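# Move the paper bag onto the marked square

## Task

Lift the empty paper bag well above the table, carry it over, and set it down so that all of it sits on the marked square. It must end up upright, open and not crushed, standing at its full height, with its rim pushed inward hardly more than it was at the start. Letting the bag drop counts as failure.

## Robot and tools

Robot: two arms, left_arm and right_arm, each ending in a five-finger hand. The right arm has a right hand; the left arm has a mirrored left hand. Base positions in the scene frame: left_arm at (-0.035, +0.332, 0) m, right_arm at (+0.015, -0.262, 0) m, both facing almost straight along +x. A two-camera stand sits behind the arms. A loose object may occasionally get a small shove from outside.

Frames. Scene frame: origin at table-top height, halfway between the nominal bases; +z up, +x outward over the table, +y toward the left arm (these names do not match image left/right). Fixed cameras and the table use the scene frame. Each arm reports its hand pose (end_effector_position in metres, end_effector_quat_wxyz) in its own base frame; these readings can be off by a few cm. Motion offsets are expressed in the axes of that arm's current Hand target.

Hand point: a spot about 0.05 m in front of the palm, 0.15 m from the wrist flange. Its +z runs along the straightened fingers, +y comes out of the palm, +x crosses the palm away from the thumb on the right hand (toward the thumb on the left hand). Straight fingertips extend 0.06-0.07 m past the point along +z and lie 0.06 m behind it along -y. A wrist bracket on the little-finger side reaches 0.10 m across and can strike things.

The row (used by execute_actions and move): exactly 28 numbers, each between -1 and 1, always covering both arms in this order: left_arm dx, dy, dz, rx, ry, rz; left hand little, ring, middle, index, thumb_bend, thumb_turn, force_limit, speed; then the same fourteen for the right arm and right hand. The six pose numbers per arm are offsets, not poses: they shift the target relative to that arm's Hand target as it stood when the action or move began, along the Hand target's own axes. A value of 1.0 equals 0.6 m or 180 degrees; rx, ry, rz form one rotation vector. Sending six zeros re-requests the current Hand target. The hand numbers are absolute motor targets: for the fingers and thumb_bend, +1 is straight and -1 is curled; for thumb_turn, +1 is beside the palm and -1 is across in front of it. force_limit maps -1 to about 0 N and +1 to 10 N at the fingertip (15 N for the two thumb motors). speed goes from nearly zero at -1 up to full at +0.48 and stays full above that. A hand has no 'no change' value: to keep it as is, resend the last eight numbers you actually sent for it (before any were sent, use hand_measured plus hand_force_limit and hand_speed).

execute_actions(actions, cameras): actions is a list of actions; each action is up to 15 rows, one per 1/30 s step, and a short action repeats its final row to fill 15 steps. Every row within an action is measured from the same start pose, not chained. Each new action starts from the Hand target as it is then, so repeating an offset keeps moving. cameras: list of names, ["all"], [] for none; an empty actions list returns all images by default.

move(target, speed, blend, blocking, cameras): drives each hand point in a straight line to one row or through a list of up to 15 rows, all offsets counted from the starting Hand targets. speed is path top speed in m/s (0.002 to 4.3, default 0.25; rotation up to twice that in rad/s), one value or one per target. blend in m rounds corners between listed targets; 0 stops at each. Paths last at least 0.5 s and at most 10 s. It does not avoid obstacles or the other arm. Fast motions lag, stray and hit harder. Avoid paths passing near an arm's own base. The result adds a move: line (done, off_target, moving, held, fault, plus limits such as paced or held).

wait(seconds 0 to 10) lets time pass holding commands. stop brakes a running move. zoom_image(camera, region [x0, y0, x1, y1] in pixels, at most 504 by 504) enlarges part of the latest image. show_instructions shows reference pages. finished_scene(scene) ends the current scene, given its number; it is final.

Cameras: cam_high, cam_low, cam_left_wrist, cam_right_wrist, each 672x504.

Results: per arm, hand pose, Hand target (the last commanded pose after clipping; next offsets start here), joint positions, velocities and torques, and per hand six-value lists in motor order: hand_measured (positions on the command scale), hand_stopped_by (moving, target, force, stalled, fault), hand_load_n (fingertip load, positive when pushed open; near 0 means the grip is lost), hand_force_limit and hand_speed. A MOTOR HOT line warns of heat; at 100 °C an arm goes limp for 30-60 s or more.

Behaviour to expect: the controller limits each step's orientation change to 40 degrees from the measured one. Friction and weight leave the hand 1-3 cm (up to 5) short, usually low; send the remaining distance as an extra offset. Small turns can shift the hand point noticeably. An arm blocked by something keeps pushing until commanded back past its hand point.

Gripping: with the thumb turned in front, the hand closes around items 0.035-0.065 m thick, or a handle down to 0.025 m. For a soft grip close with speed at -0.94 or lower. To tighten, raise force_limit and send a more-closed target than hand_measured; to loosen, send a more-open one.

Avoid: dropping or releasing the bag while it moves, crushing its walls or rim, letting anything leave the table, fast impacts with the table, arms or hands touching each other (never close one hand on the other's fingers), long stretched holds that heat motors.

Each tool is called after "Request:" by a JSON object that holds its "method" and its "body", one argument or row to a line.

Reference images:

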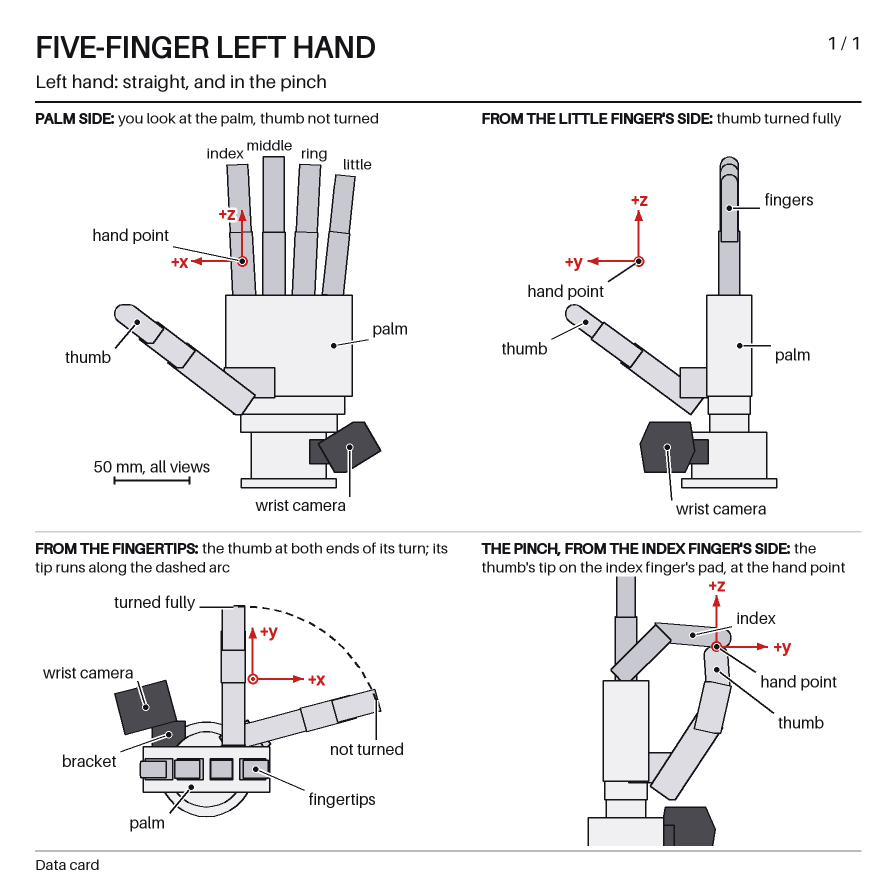

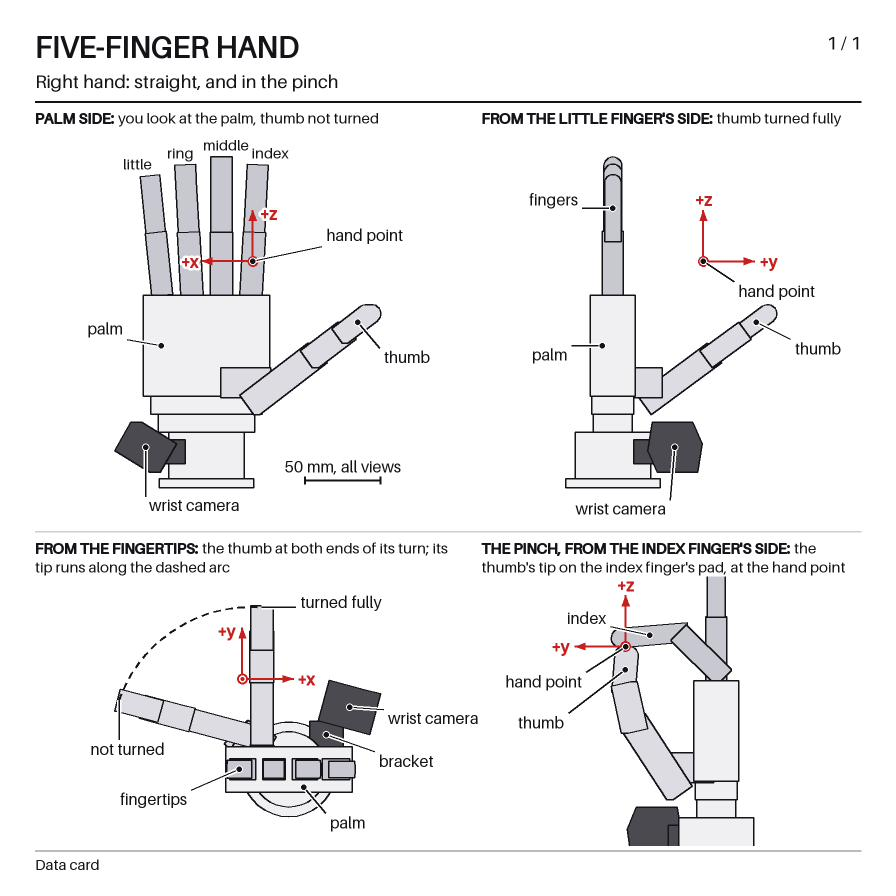

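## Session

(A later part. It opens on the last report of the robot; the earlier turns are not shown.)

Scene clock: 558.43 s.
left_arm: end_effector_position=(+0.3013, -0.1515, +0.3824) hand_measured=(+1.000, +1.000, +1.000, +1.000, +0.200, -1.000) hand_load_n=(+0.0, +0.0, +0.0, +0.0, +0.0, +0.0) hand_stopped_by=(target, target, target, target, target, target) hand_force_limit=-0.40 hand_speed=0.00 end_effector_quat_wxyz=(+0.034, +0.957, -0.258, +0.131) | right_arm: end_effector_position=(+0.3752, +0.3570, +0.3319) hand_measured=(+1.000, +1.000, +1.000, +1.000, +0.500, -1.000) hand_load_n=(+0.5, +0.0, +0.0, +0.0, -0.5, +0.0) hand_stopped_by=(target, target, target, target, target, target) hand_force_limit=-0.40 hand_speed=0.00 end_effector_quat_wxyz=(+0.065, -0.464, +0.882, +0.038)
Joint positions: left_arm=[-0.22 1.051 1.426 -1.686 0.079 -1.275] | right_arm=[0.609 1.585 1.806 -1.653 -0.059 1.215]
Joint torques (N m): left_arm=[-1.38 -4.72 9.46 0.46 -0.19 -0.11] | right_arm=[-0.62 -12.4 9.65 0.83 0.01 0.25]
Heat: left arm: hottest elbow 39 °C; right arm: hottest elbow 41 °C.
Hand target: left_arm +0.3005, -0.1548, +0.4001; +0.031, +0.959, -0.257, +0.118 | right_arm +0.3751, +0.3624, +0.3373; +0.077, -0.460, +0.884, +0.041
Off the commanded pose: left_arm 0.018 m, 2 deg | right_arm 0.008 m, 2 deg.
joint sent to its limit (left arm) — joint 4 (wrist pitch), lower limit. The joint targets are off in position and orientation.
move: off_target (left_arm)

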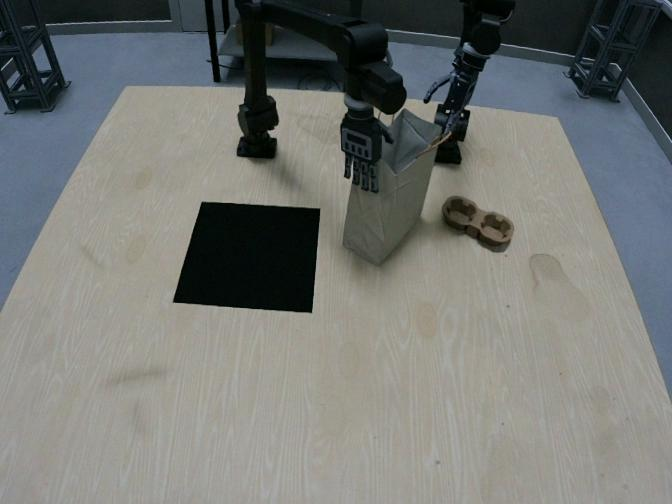

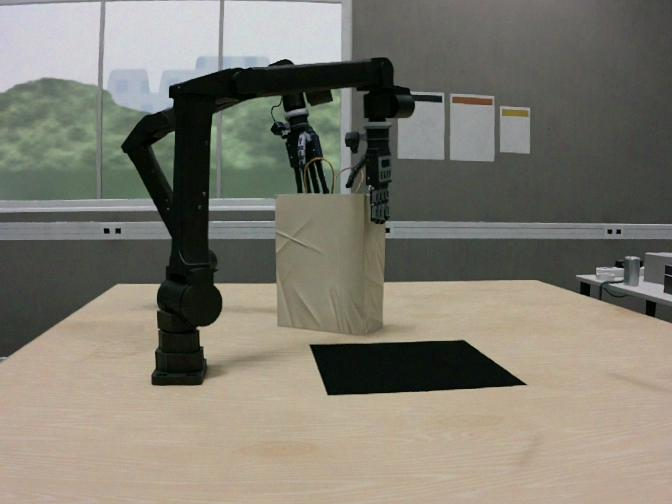

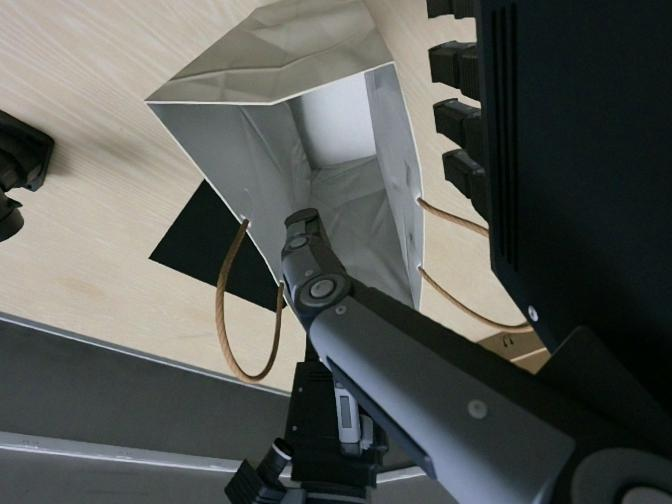

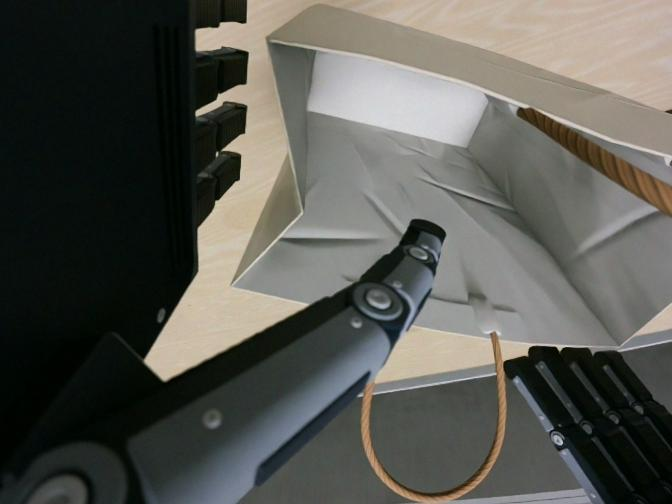

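Request:
{"method": "move", "body": {
  "target": [-0.045,0,0.07,0,0,0,1,1,1,1,0.2,-1,-0.4,0, 0.0087,-0.006,0.0493,0,0,0,1,1,1,1,0.5,-1,-0.4,0],
  "speed": 0.1,
  "cameras": ["all"]
}}

Request:
{"method": "zoom_image", "body": {
  "camera": "cam_high",
  "region": [335, 80, 495, 240]
}}

Request:
{"method": "zoom_image", "body": {
  "camera": "cam_low",
  "region": [260, 110, 420, 230]
}}

Scene clock: 580.37 s.
left_arm: end_effector_position=(+0.2862, -0.1466, +0.3484) hand_measured=(+1.000, +1.000, +1.000, +1.000, +0.200, -1.000) hand_load_n=(+0.0, +0.0, +0.0, +0.0, +0.0, +0.0) hand_stopped_by=(target, target, target, target, target, target) hand_force_limit=-0.40 hand_speed=0.00 end_effector_quat_wxyz=(+0.031, +0.960, -0.257, +0.103) | right_arm: end_effector_position=(+0.3775, +0.3586, +0.2969) hand_measured=(+1.000, +1.000, +1.000, +1.000, +0.500, -1.000) hand_load_n=(+0.0, +0.0, +0.0, +0.0, +0.0, +0.0) hand_stopped_by=(target, target, target, target, target, target) hand_force_limit=-0.40 hand_speed=0.00 end_effector_quat_wxyz=(+0.060, -0.464, +0.883, +0.037)
Joint positions: left_arm=[-0.22 1.022 1.326 -1.672 0.071 -1.275] | right_arm=[0.609 1.583 1.712 -1.572 -0.059 1.215]
Joint torques (N m): left_arm=[-0.67 -4.78 6.97 1.13 -0.2 0.03] | right_arm=[-1.14 -13.39 9.74 0.79 -0.04 0.17]
Heat: left arm: hottest elbow 38 °C; right arm: hottest elbow 40 °C.
Hand target: left_arm +0.2867, -0.1468, +0.3529; +0.031, +0.959, -0.257, +0.118 | right_arm +0.3780, +0.3603, +0.3073; +0.077, -0.460, +0.884, +0.041
Off the commanded pose: left_arm 0.004 m, 2 deg | right_arm 0.011 m, 2 deg.
move: off_target (right_arm)

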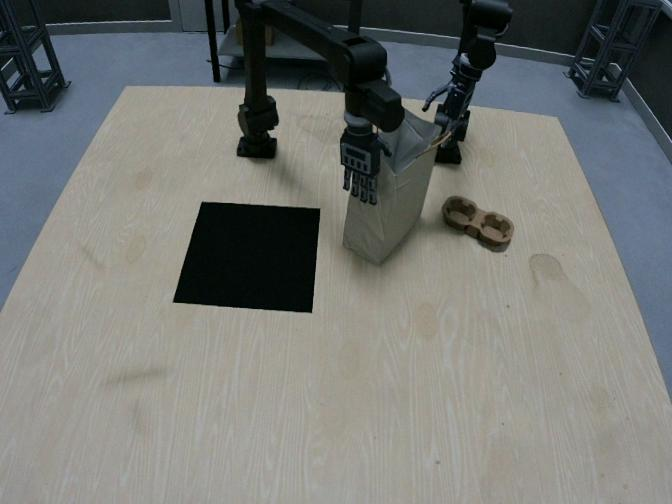

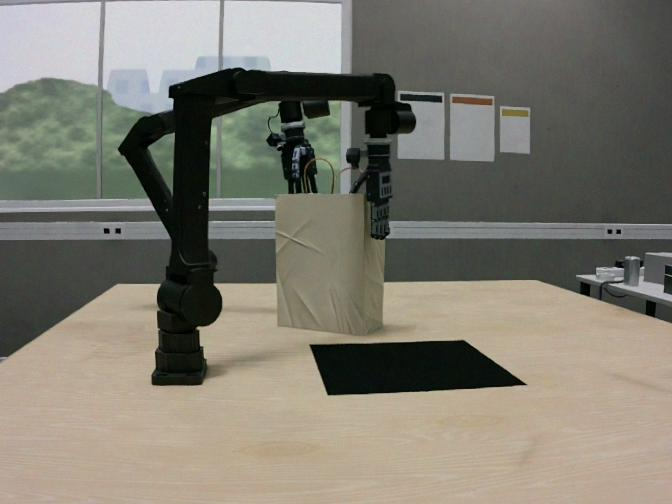

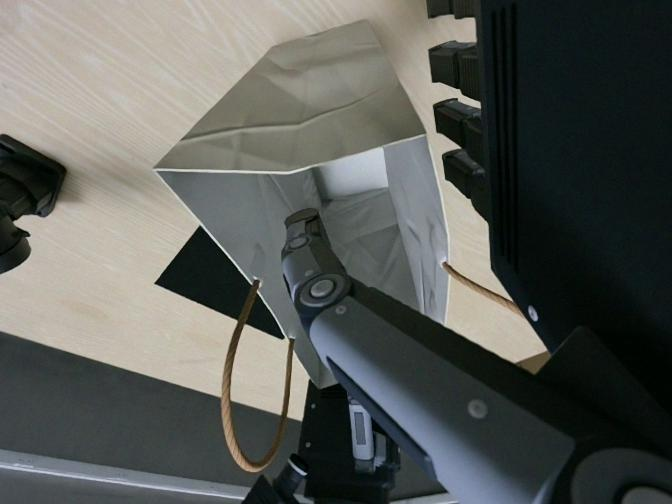

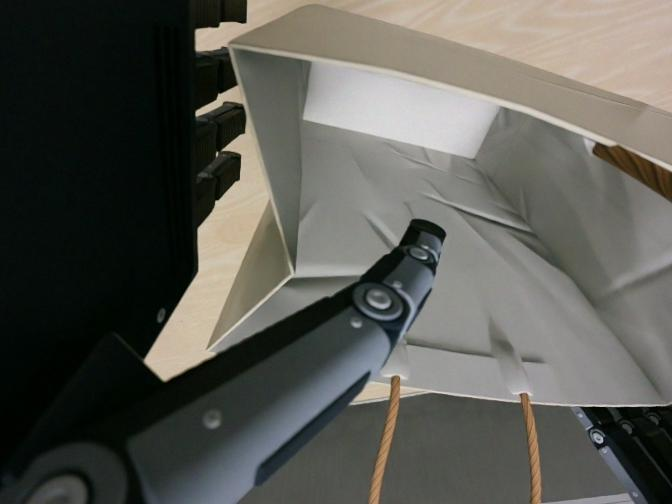

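Scaled by 3.150 from the camera's 672x504 image, which has a finer 960x720 frame.

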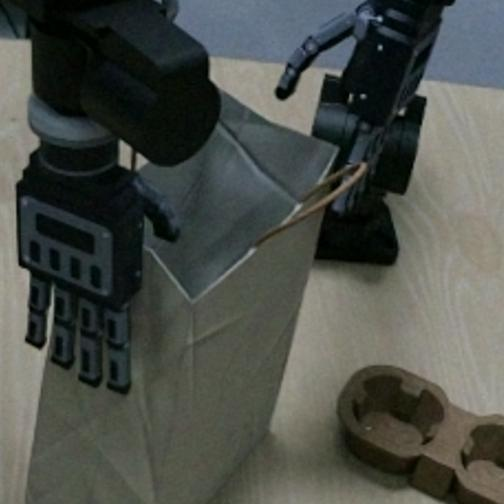

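Scaled by 3.150 from the camera's 672x504 image, which has a finer 960x720 frame.

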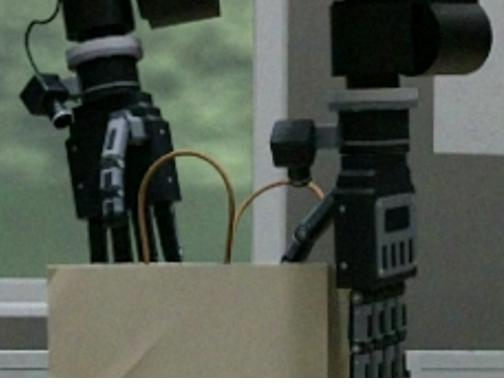

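Request:
{"method": "zoom_image", "body": {
  "camera": "cam_high",
  "region": [400, 90, 480, 170]
}}

Request:
{"method": "zoom_image", "body": {
  "camera": "cam_left_wrist",
  "region": [380, 0, 560, 380]
}}

Scaled by 6.300 from the camera's 672x504 image, which has a finer 960x720 frame.

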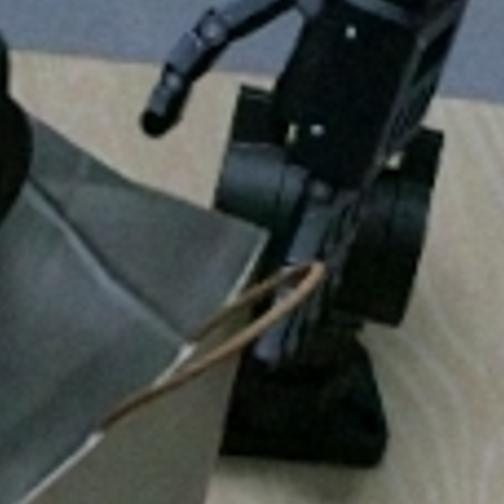

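Scaled by 1.326 from the camera's 672x504 image, which has a finer 960x720 frame.

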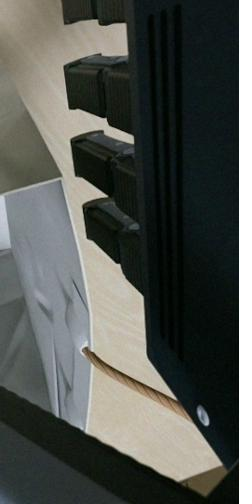

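Request:
{"method": "move", "body": {
  "target": [0.0453,0.0133,0.0113,0,0,0,1,1,1,1,0.0,-1,-0.4,0, 0,0,0,0,0,0,1,1,1,1,-1,-1,-0.75,-0.9],
  "speed": 0.1,
  "cameras": ["all"]
}}

Request:
{"method": "zoom_image", "body": {
  "camera": "cam_high",
  "region": [335, 80, 495, 240]
}}

Request:
{"method": "zoom_image", "body": {
  "camera": "cam_low",
  "region": [260, 110, 420, 350]
}}

Scene clock: 632.67 s.
left_arm: end_effector_position=(+0.2977, -0.1617, +0.3373) hand_measured=(+1.000, +1.000, +1.000, +1.000, +0.000, -1.000) hand_load_n=(+0.0, +0.0, +0.0, +0.0, +0.0, +0.0) hand_stopped_by=(target, target, target, target, target, target) hand_force_limit=-0.40 hand_speed=0.00 end_effector_quat_wxyz=(+0.030, +0.961, -0.259, +0.094) | right_arm: end_effector_position=(+0.3769, +0.3592, +0.2969) hand_measured=(+1.000, +1.000, +1.000, +1.000, -0.278, -1.000) hand_load_n=(+0.0, +0.0, +0.0, +0.0, +0.0, +0.0) hand_stopped_by=(target, target, target, target, moving, target) hand_force_limit=-0.75 hand_speed=-0.90 end_effector_quat_wxyz=(+0.060, -0.465, +0.882, +0.037)
Joint positions: left_arm=[-0.266 1.063 1.326 -1.646 0.059 -1.317] | right_arm=[0.611 1.583 1.712 -1.572 -0.059 1.215]
Joint torques (N m): left_arm=[-1.26 -4.01 9.84 1.09 -0.21 -0.1] | right_arm=[-1.03 -13.33 9.73 0.8 -0.03 0.17]
Heat: left arm: hottest elbow 35 °C; right arm: hottest elbow 41 °C.
Hand target: left_arm +0.3069, -0.1677, +0.3529; +0.031, +0.959, -0.257, +0.118 | right_arm +0.3780, +0.3603, +0.3073; +0.077, -0.460, +0.884, +0.041
Off the commanded pose: left_arm 0.019 m, 3 deg | right_arm 0.010 m, 2 deg.
move: moving (right_arm; no rest 5 s after the path's end), off_target (left_arm)

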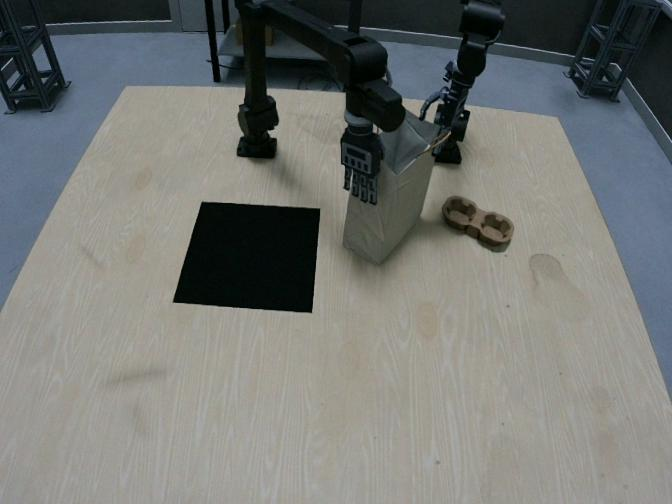

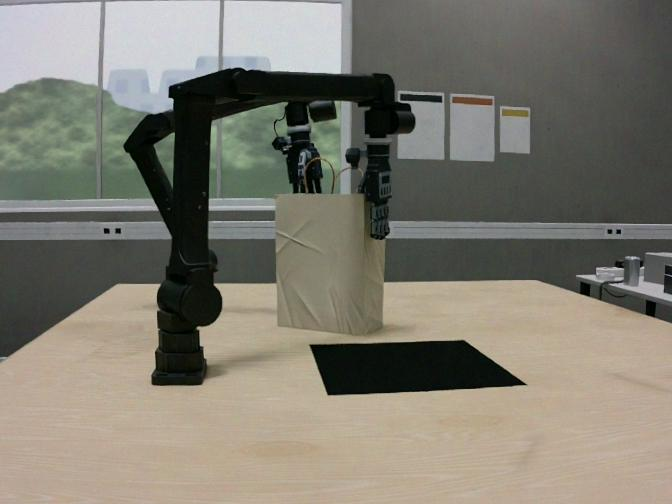

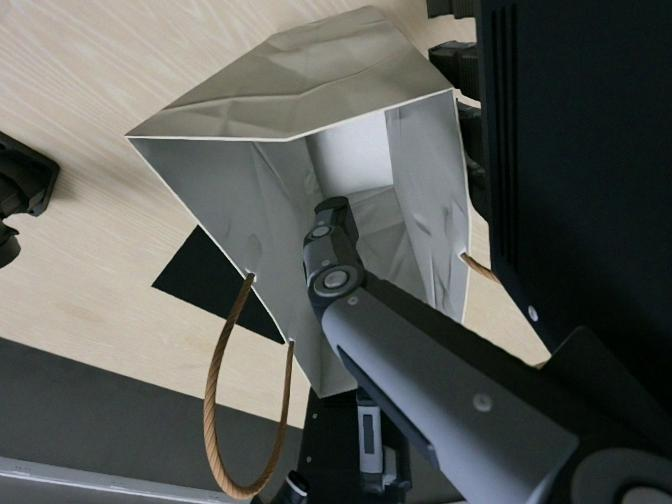

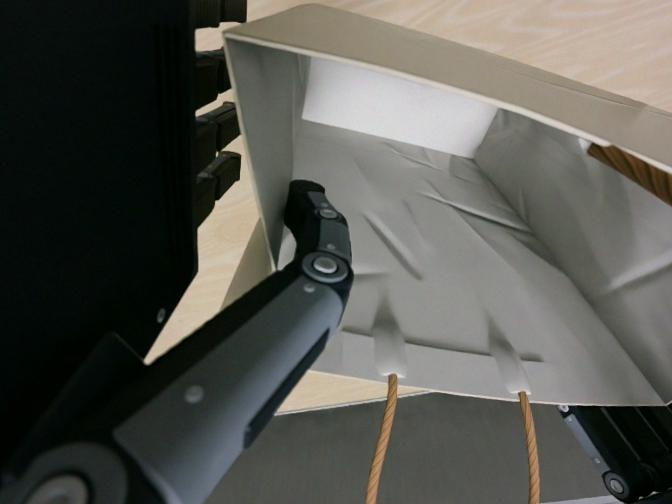

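Scaled by 3.150 from the camera's 672x504 image, which has a finer 960x720 frame.

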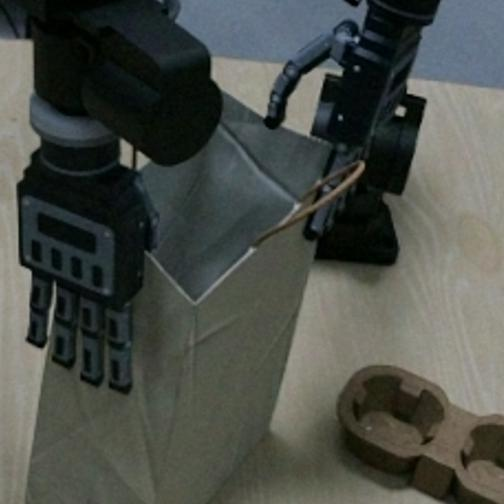

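Scaled by 2.100 from the camera's 672x504 image, which has a finer 960x720 frame.

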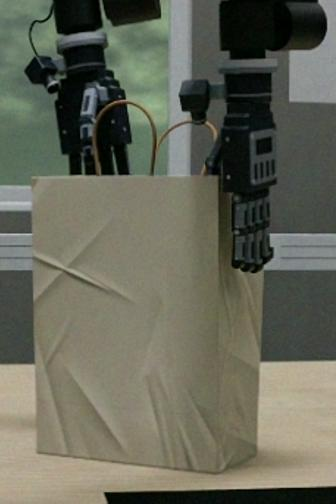

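Request:
{"method": "move", "body": {
  "target": [-0.0182,0,0.0728,0,0,0,1,1,1,1,0.0,-1,-0.4,0, 0,0,0,0,0,0,1,1,1,1,-1,-1,-0.75,-0.9],
  "speed": 0.08,
  "cameras": ["all"]
}}

Request:
{"method": "zoom_image", "body": {
  "camera": "cam_high",
  "region": [335, 80, 495, 240]
}}

Request:
{"method": "zoom_image", "body": {
  "camera": "cam_right_wrist",
  "region": [180, 100, 480, 400]
}}

Scene clock: 647.27 s.
left_arm: end_effector_position=(+0.3064, -0.1627, +0.3039) hand_measured=(+1.000, +1.000, +1.000, +1.000, +0.000, -1.000) hand_load_n=(+0.0, +0.0, +0.0, +0.0, +0.0, +0.0) hand_stopped_by=(target, target, target, target, target, target) hand_force_limit=-0.40 hand_speed=0.00 end_effector_quat_wxyz=(+0.029, +0.960, -0.257, +0.105) | right_arm: end_effector_position=(+0.3769, +0.3592, +0.2969) hand_measured=(+1.000, +1.000, +1.000, +1.000, -0.878, -1.000) hand_load_n=(+0.0, +0.0, +0.0, +0.0, +2.0, +0.5) hand_stopped_by=(target, target, target, target, force, target) hand_force_limit=-0.75 hand_speed=-0.90 end_effector_quat_wxyz=(+0.060, -0.465, +0.882, +0.037)
Joint positions: left_arm=[-0.263 1.051 1.225 -1.535 0.057 -1.317] | right_arm=[0.611 1.583 1.712 -1.572 -0.059 1.215]
Joint torques (N m): left_arm=[-1.32 -5.19 7.21 1.17 -0.19 -0.1] | right_arm=[-1.14 -13.39 9.74 0.79 -0.03 0.17]
Heat: left arm: hottest elbow 36 °C; right arm: hottest elbow 41 °C.
Hand target: left_arm +0.3069, -0.1677, +0.3078; +0.031, +0.959, -0.257, +0.118 | right_arm +0.3780, +0.3603, +0.3073; +0.077, -0.460, +0.884, +0.041
Off the commanded pose: left_arm 0.006 m, 2 deg | right_arm 0.010 m, 2 deg.
move: done

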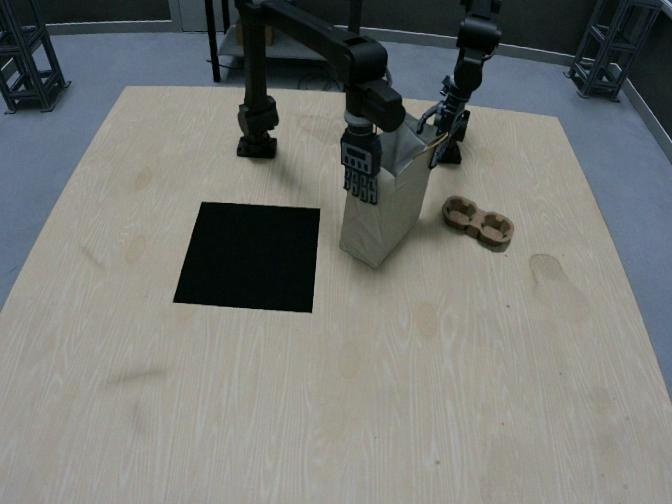

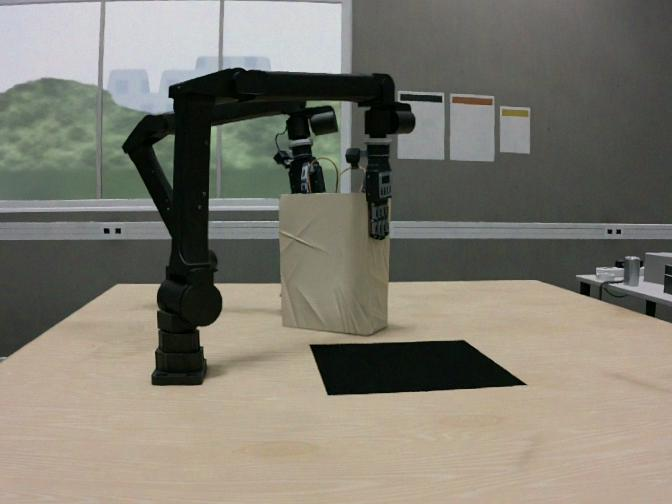

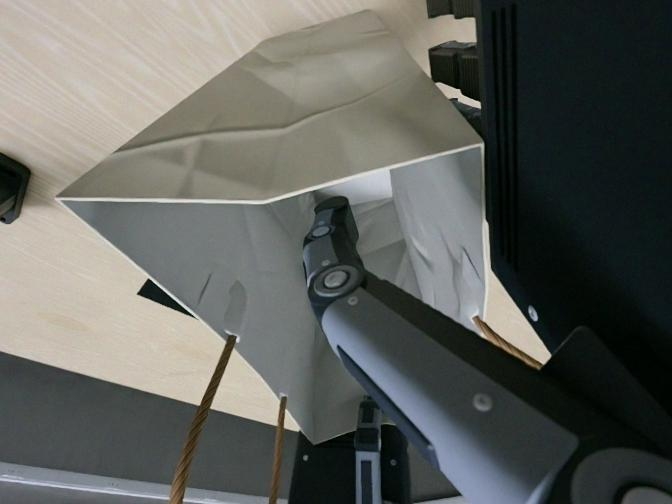

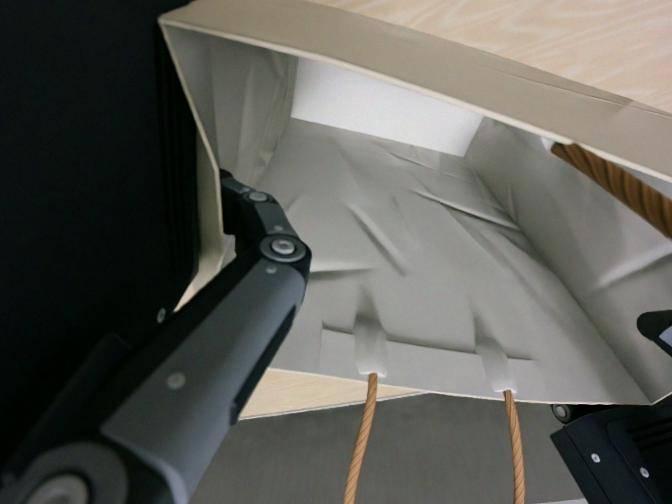

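Scaled by 3.150 from the camera's 672x504 image, which has a finer 960x720 frame.

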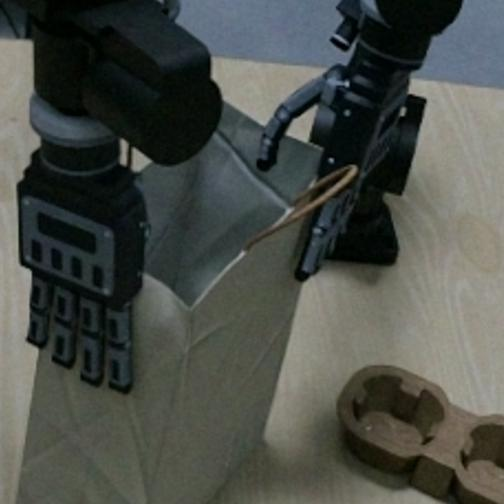

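Scaled by 1.680 from the camera's 672x504 image, which has a finer 960x720 frame.

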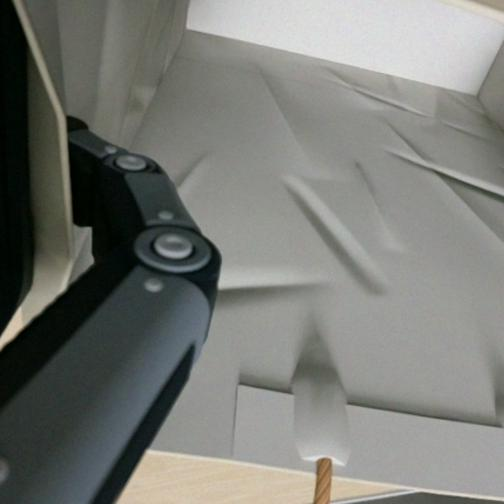

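Request:
{"method": "move", "body": {
  "target": [0.006,0,0.0183,0,0,0,1,1,1,1,0.0,-1,-0.4,0, 0,0,0,0,0,0,1,1,1,1,-1,-1,-0.75,-0.9],
  "speed": 0.08,
  "cameras": ["cam_left_wrist","cam_high"]
}}

Request:
{"method": "zoom_image", "body": {
  "camera": "cam_left_wrist",
  "region": [250, 80, 600, 430]
}}

Scene clock: 657.87 s.
left_arm: end_effector_position=(+0.3108, -0.1638, +0.2979) hand_measured=(+1.000, +1.000, +1.000, +1.000, +0.000, -1.000) hand_load_n=(+0.0, +0.0, +0.0, +0.0, -0.5, +0.0) hand_stopped_by=(target, target, target, target, target, target) hand_force_limit=-0.40 hand_speed=0.00 end_effector_quat_wxyz=(+0.029, +0.960, -0.255, +0.111) | right_arm: end_effector_position=(+0.3769, +0.3592, +0.2969) hand_measured=(+1.000, +1.000, +1.000, +1.000, -0.878, -1.000) hand_load_n=(+0.0, +0.0, +0.0, +0.0, +1.5, +0.5) hand_stopped_by=(target, target, target, target, force, target) hand_force_limit=-0.75 hand_speed=-0.90 end_effector_quat_wxyz=(+0.060, -0.465, +0.882, +0.037)
Joint positions: left_arm=[-0.263 1.051 1.207 -1.505 0.057 -1.321] | right_arm=[0.611 1.583 1.712 -1.572 -0.059 1.215]
Joint torques (N m): left_arm=[-1.32 -4.37 7.21 1.17 -0.21 -0.1] | right_arm=[-1.14 -13.33 9.74 0.79 -0.03 0.17]
Heat: left arm: hottest elbow 35 °C; right arm: hottest elbow 41 °C.
Hand target: left_arm +0.3123, -0.1707, +0.2980; +0.031, +0.959, -0.257, +0.118 | right_arm +0.3780, +0.3603, +0.3073; +0.077, -0.460, +0.884, +0.041
Off the commanded pose: left_arm 0.007 m, 1 deg | right_arm 0.010 m, 2 deg.
move: done
Images, in order (width x height): cam_high 672x504, cam_left_wrist 672x504.

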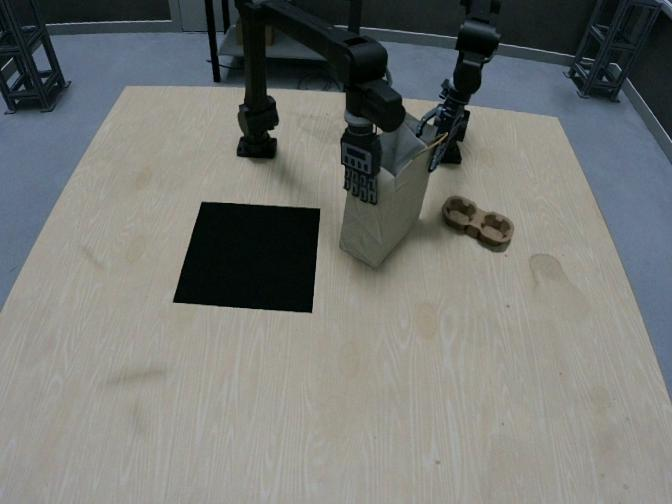

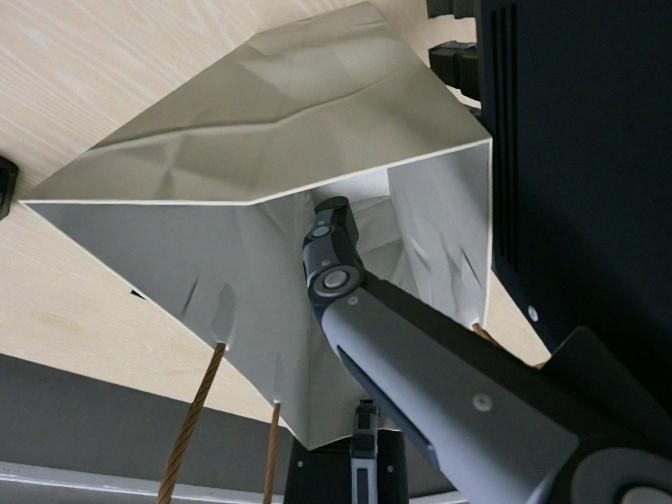

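Scaled by 1.440 from the camera's 672x504 image, which has a finer 960x720 frame.

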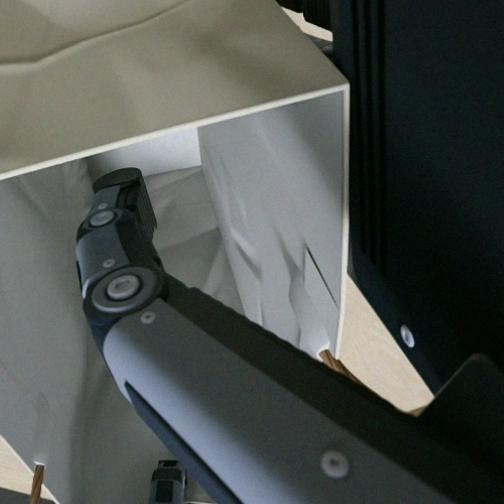

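Request:
{"method": "move", "body": {
  "target": [0,0,0,0,0,0,1,1,1,1,-1,-1,-0.75,-0.9, 0,0,0,0,0,0,1,1,1,1,-1,-1,-0.75,-0.9],
  "speed": 0.08,
  "cameras": ["all"]
}}

Request:
{"method": "zoom_image", "body": {
  "camera": "cam_left_wrist",
  "region": [250, 80, 600, 430]
}}

Request:
{"method": "zoom_image", "body": {
  "camera": "cam_high",
  "region": [335, 80, 495, 290]
}}

Scene clock: 665.23 s.
left_arm: end_effector_position=(+0.3108, -0.1638, +0.2979) hand_measured=(+1.000, +1.000, +1.000, +1.000, -0.706, -1.000) hand_load_n=(+0.0, +0.0, +0.0, +0.0, +0.0, +0.0) hand_stopped_by=(target, target, target, target, moving, target) hand_force_limit=-0.75 hand_speed=-0.90 end_effector_quat_wxyz=(+0.029, +0.960, -0.255, +0.111) | right_arm: end_effector_position=(+0.3769, +0.3592, +0.2969) hand_measured=(+1.000, +1.000, +1.000, +1.000, -0.878, -1.000) hand_load_n=(+0.0, +0.0, +0.0, +0.0, +2.0, +0.5) hand_stopped_by=(target, target, target, target, force, target) hand_force_limit=-0.75 hand_speed=-0.90 end_effector_quat_wxyz=(+0.060, -0.465, +0.882, +0.037)
Joint positions: left_arm=[-0.263 1.051 1.207 -1.505 0.057 -1.321] | right_arm=[0.611 1.583 1.712 -1.572 -0.059 1.215]
Joint torques (N m): left_arm=[-1.44 -4.37 7.2 1.14 -0.2 -0.1] | right_arm=[-1.14 -13.33 9.74 0.81 -0.03 0.16]
Heat: left arm: hottest elbow 34 °C; right arm: hottest elbow 41 °C.
Hand target: left_arm +0.3123, -0.1707, +0.2980; +0.031, +0.959, -0.257, +0.118 | right_arm +0.3780, +0.3603, +0.3073; +0.077, -0.460, +0.884, +0.041
Off the commanded pose: left_arm 0.007 m, 1 deg | right_arm 0.010 m, 2 deg.
move: moving (left_arm; no rest 5 s after the path's end)

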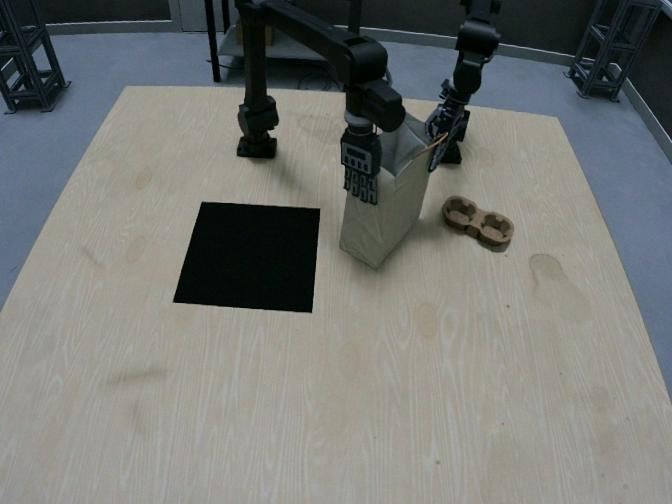

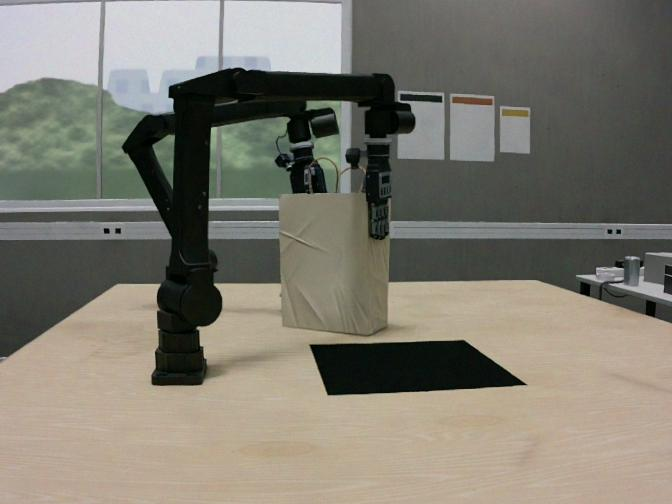

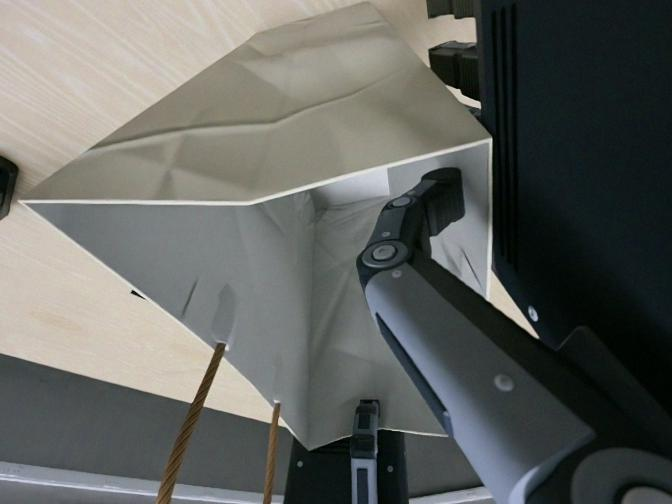

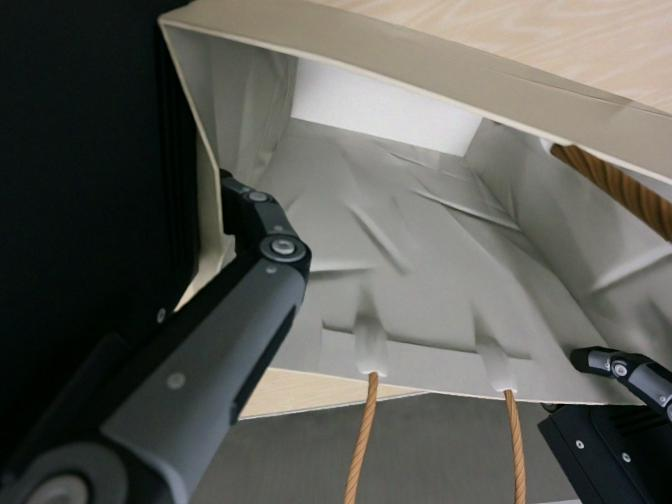

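Scaled by 1.440 from the camera's 672x504 image, which has a finer 960x720 frame.

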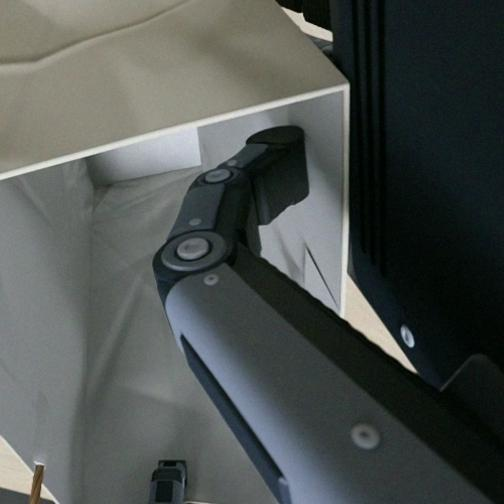

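Scaled by 2.400 from the camera's 672x504 image, which has a finer 960x720 frame.

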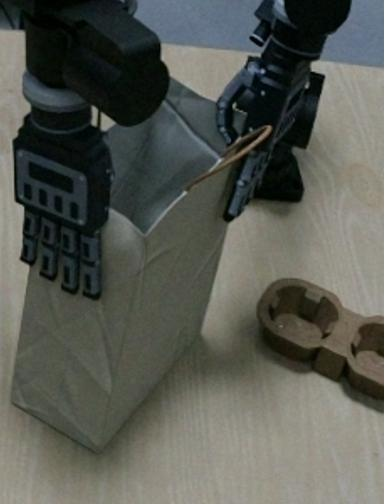

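Request:
{"method": "wait", "body": {
  "seconds": 1.5,
  "cameras": ["all"]
}}

Scene clock: 668.37 s.
left_arm: end_effector_position=(+0.3093, -0.1666, +0.2979) hand_measured=(+1.000, +1.000, +1.000, +1.000, -0.810, -1.000) hand_load_n=(+0.0, +0.0, +0.0, +0.0, +1.5, +0.5) hand_stopped_by=(target, target, target, target, force, target) hand_force_limit=-0.75 hand_speed=-0.90 end_effector_quat_wxyz=(+0.030, +0.959, -0.259, +0.110) | right_arm: end_effector_position=(+0.3769, +0.3592, +0.2969) hand_measured=(+1.000, +1.000, +1.000, +1.000, -0.878, -1.000) hand_load_n=(+0.0, +0.0, +0.0, +0.0, +2.0, +0.5) hand_stopped_by=(target, target, target, target, force, target) hand_force_limit=-0.75 hand_speed=-0.90 end_effector_quat_wxyz=(+0.060, -0.465, +0.882, +0.037)
Joint positions: left_arm=[-0.272 1.051 1.207 -1.505 0.057 -1.321] | right_arm=[0.611 1.583 1.712 -1.572 -0.059 1.215]
Joint torques (N m): left_arm=[-1.32 -4.37 7.23 1.16 -0.2 -0.1] | right_arm=[-1.14 -13.33 9.74 0.8 -0.03 0.17]
Heat: left arm: hottest elbow 34 °C; right arm: hottest elbow 41 °C.
Hand target: left_arm +0.3123, -0.1707, +0.2980; +0.031, +0.959, -0.257, +0.118 | right_arm +0.3780, +0.3603, +0.3073; +0.077, -0.460, +0.884, +0.041
Off the commanded pose: left_arm 0.005 m, 1 deg | right_arm 0.010 m, 2 deg.
wait: 1.50 s; at rest from the start

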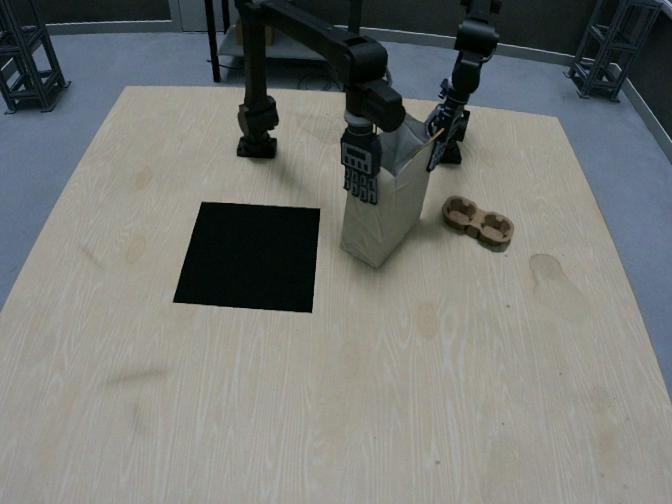

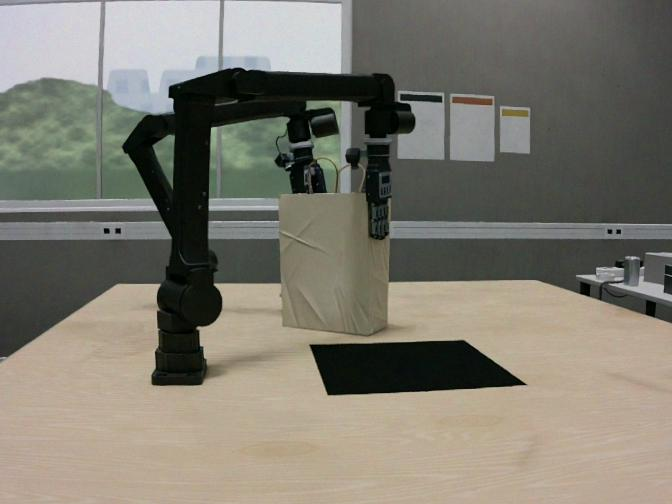

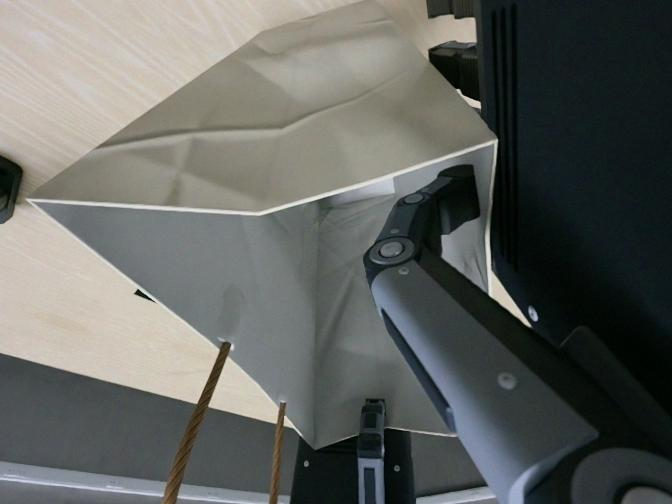

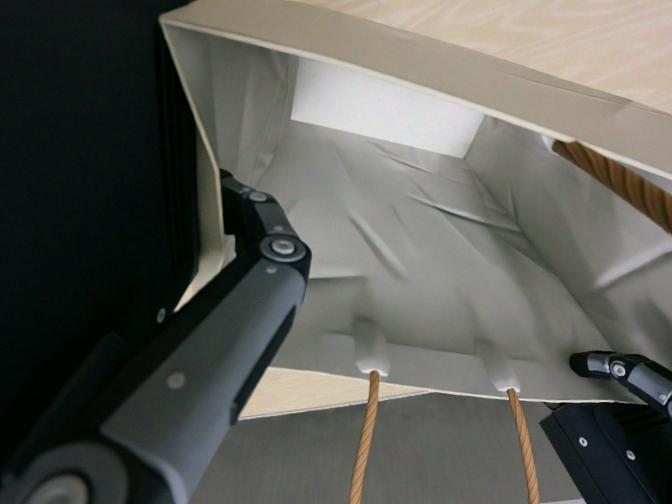

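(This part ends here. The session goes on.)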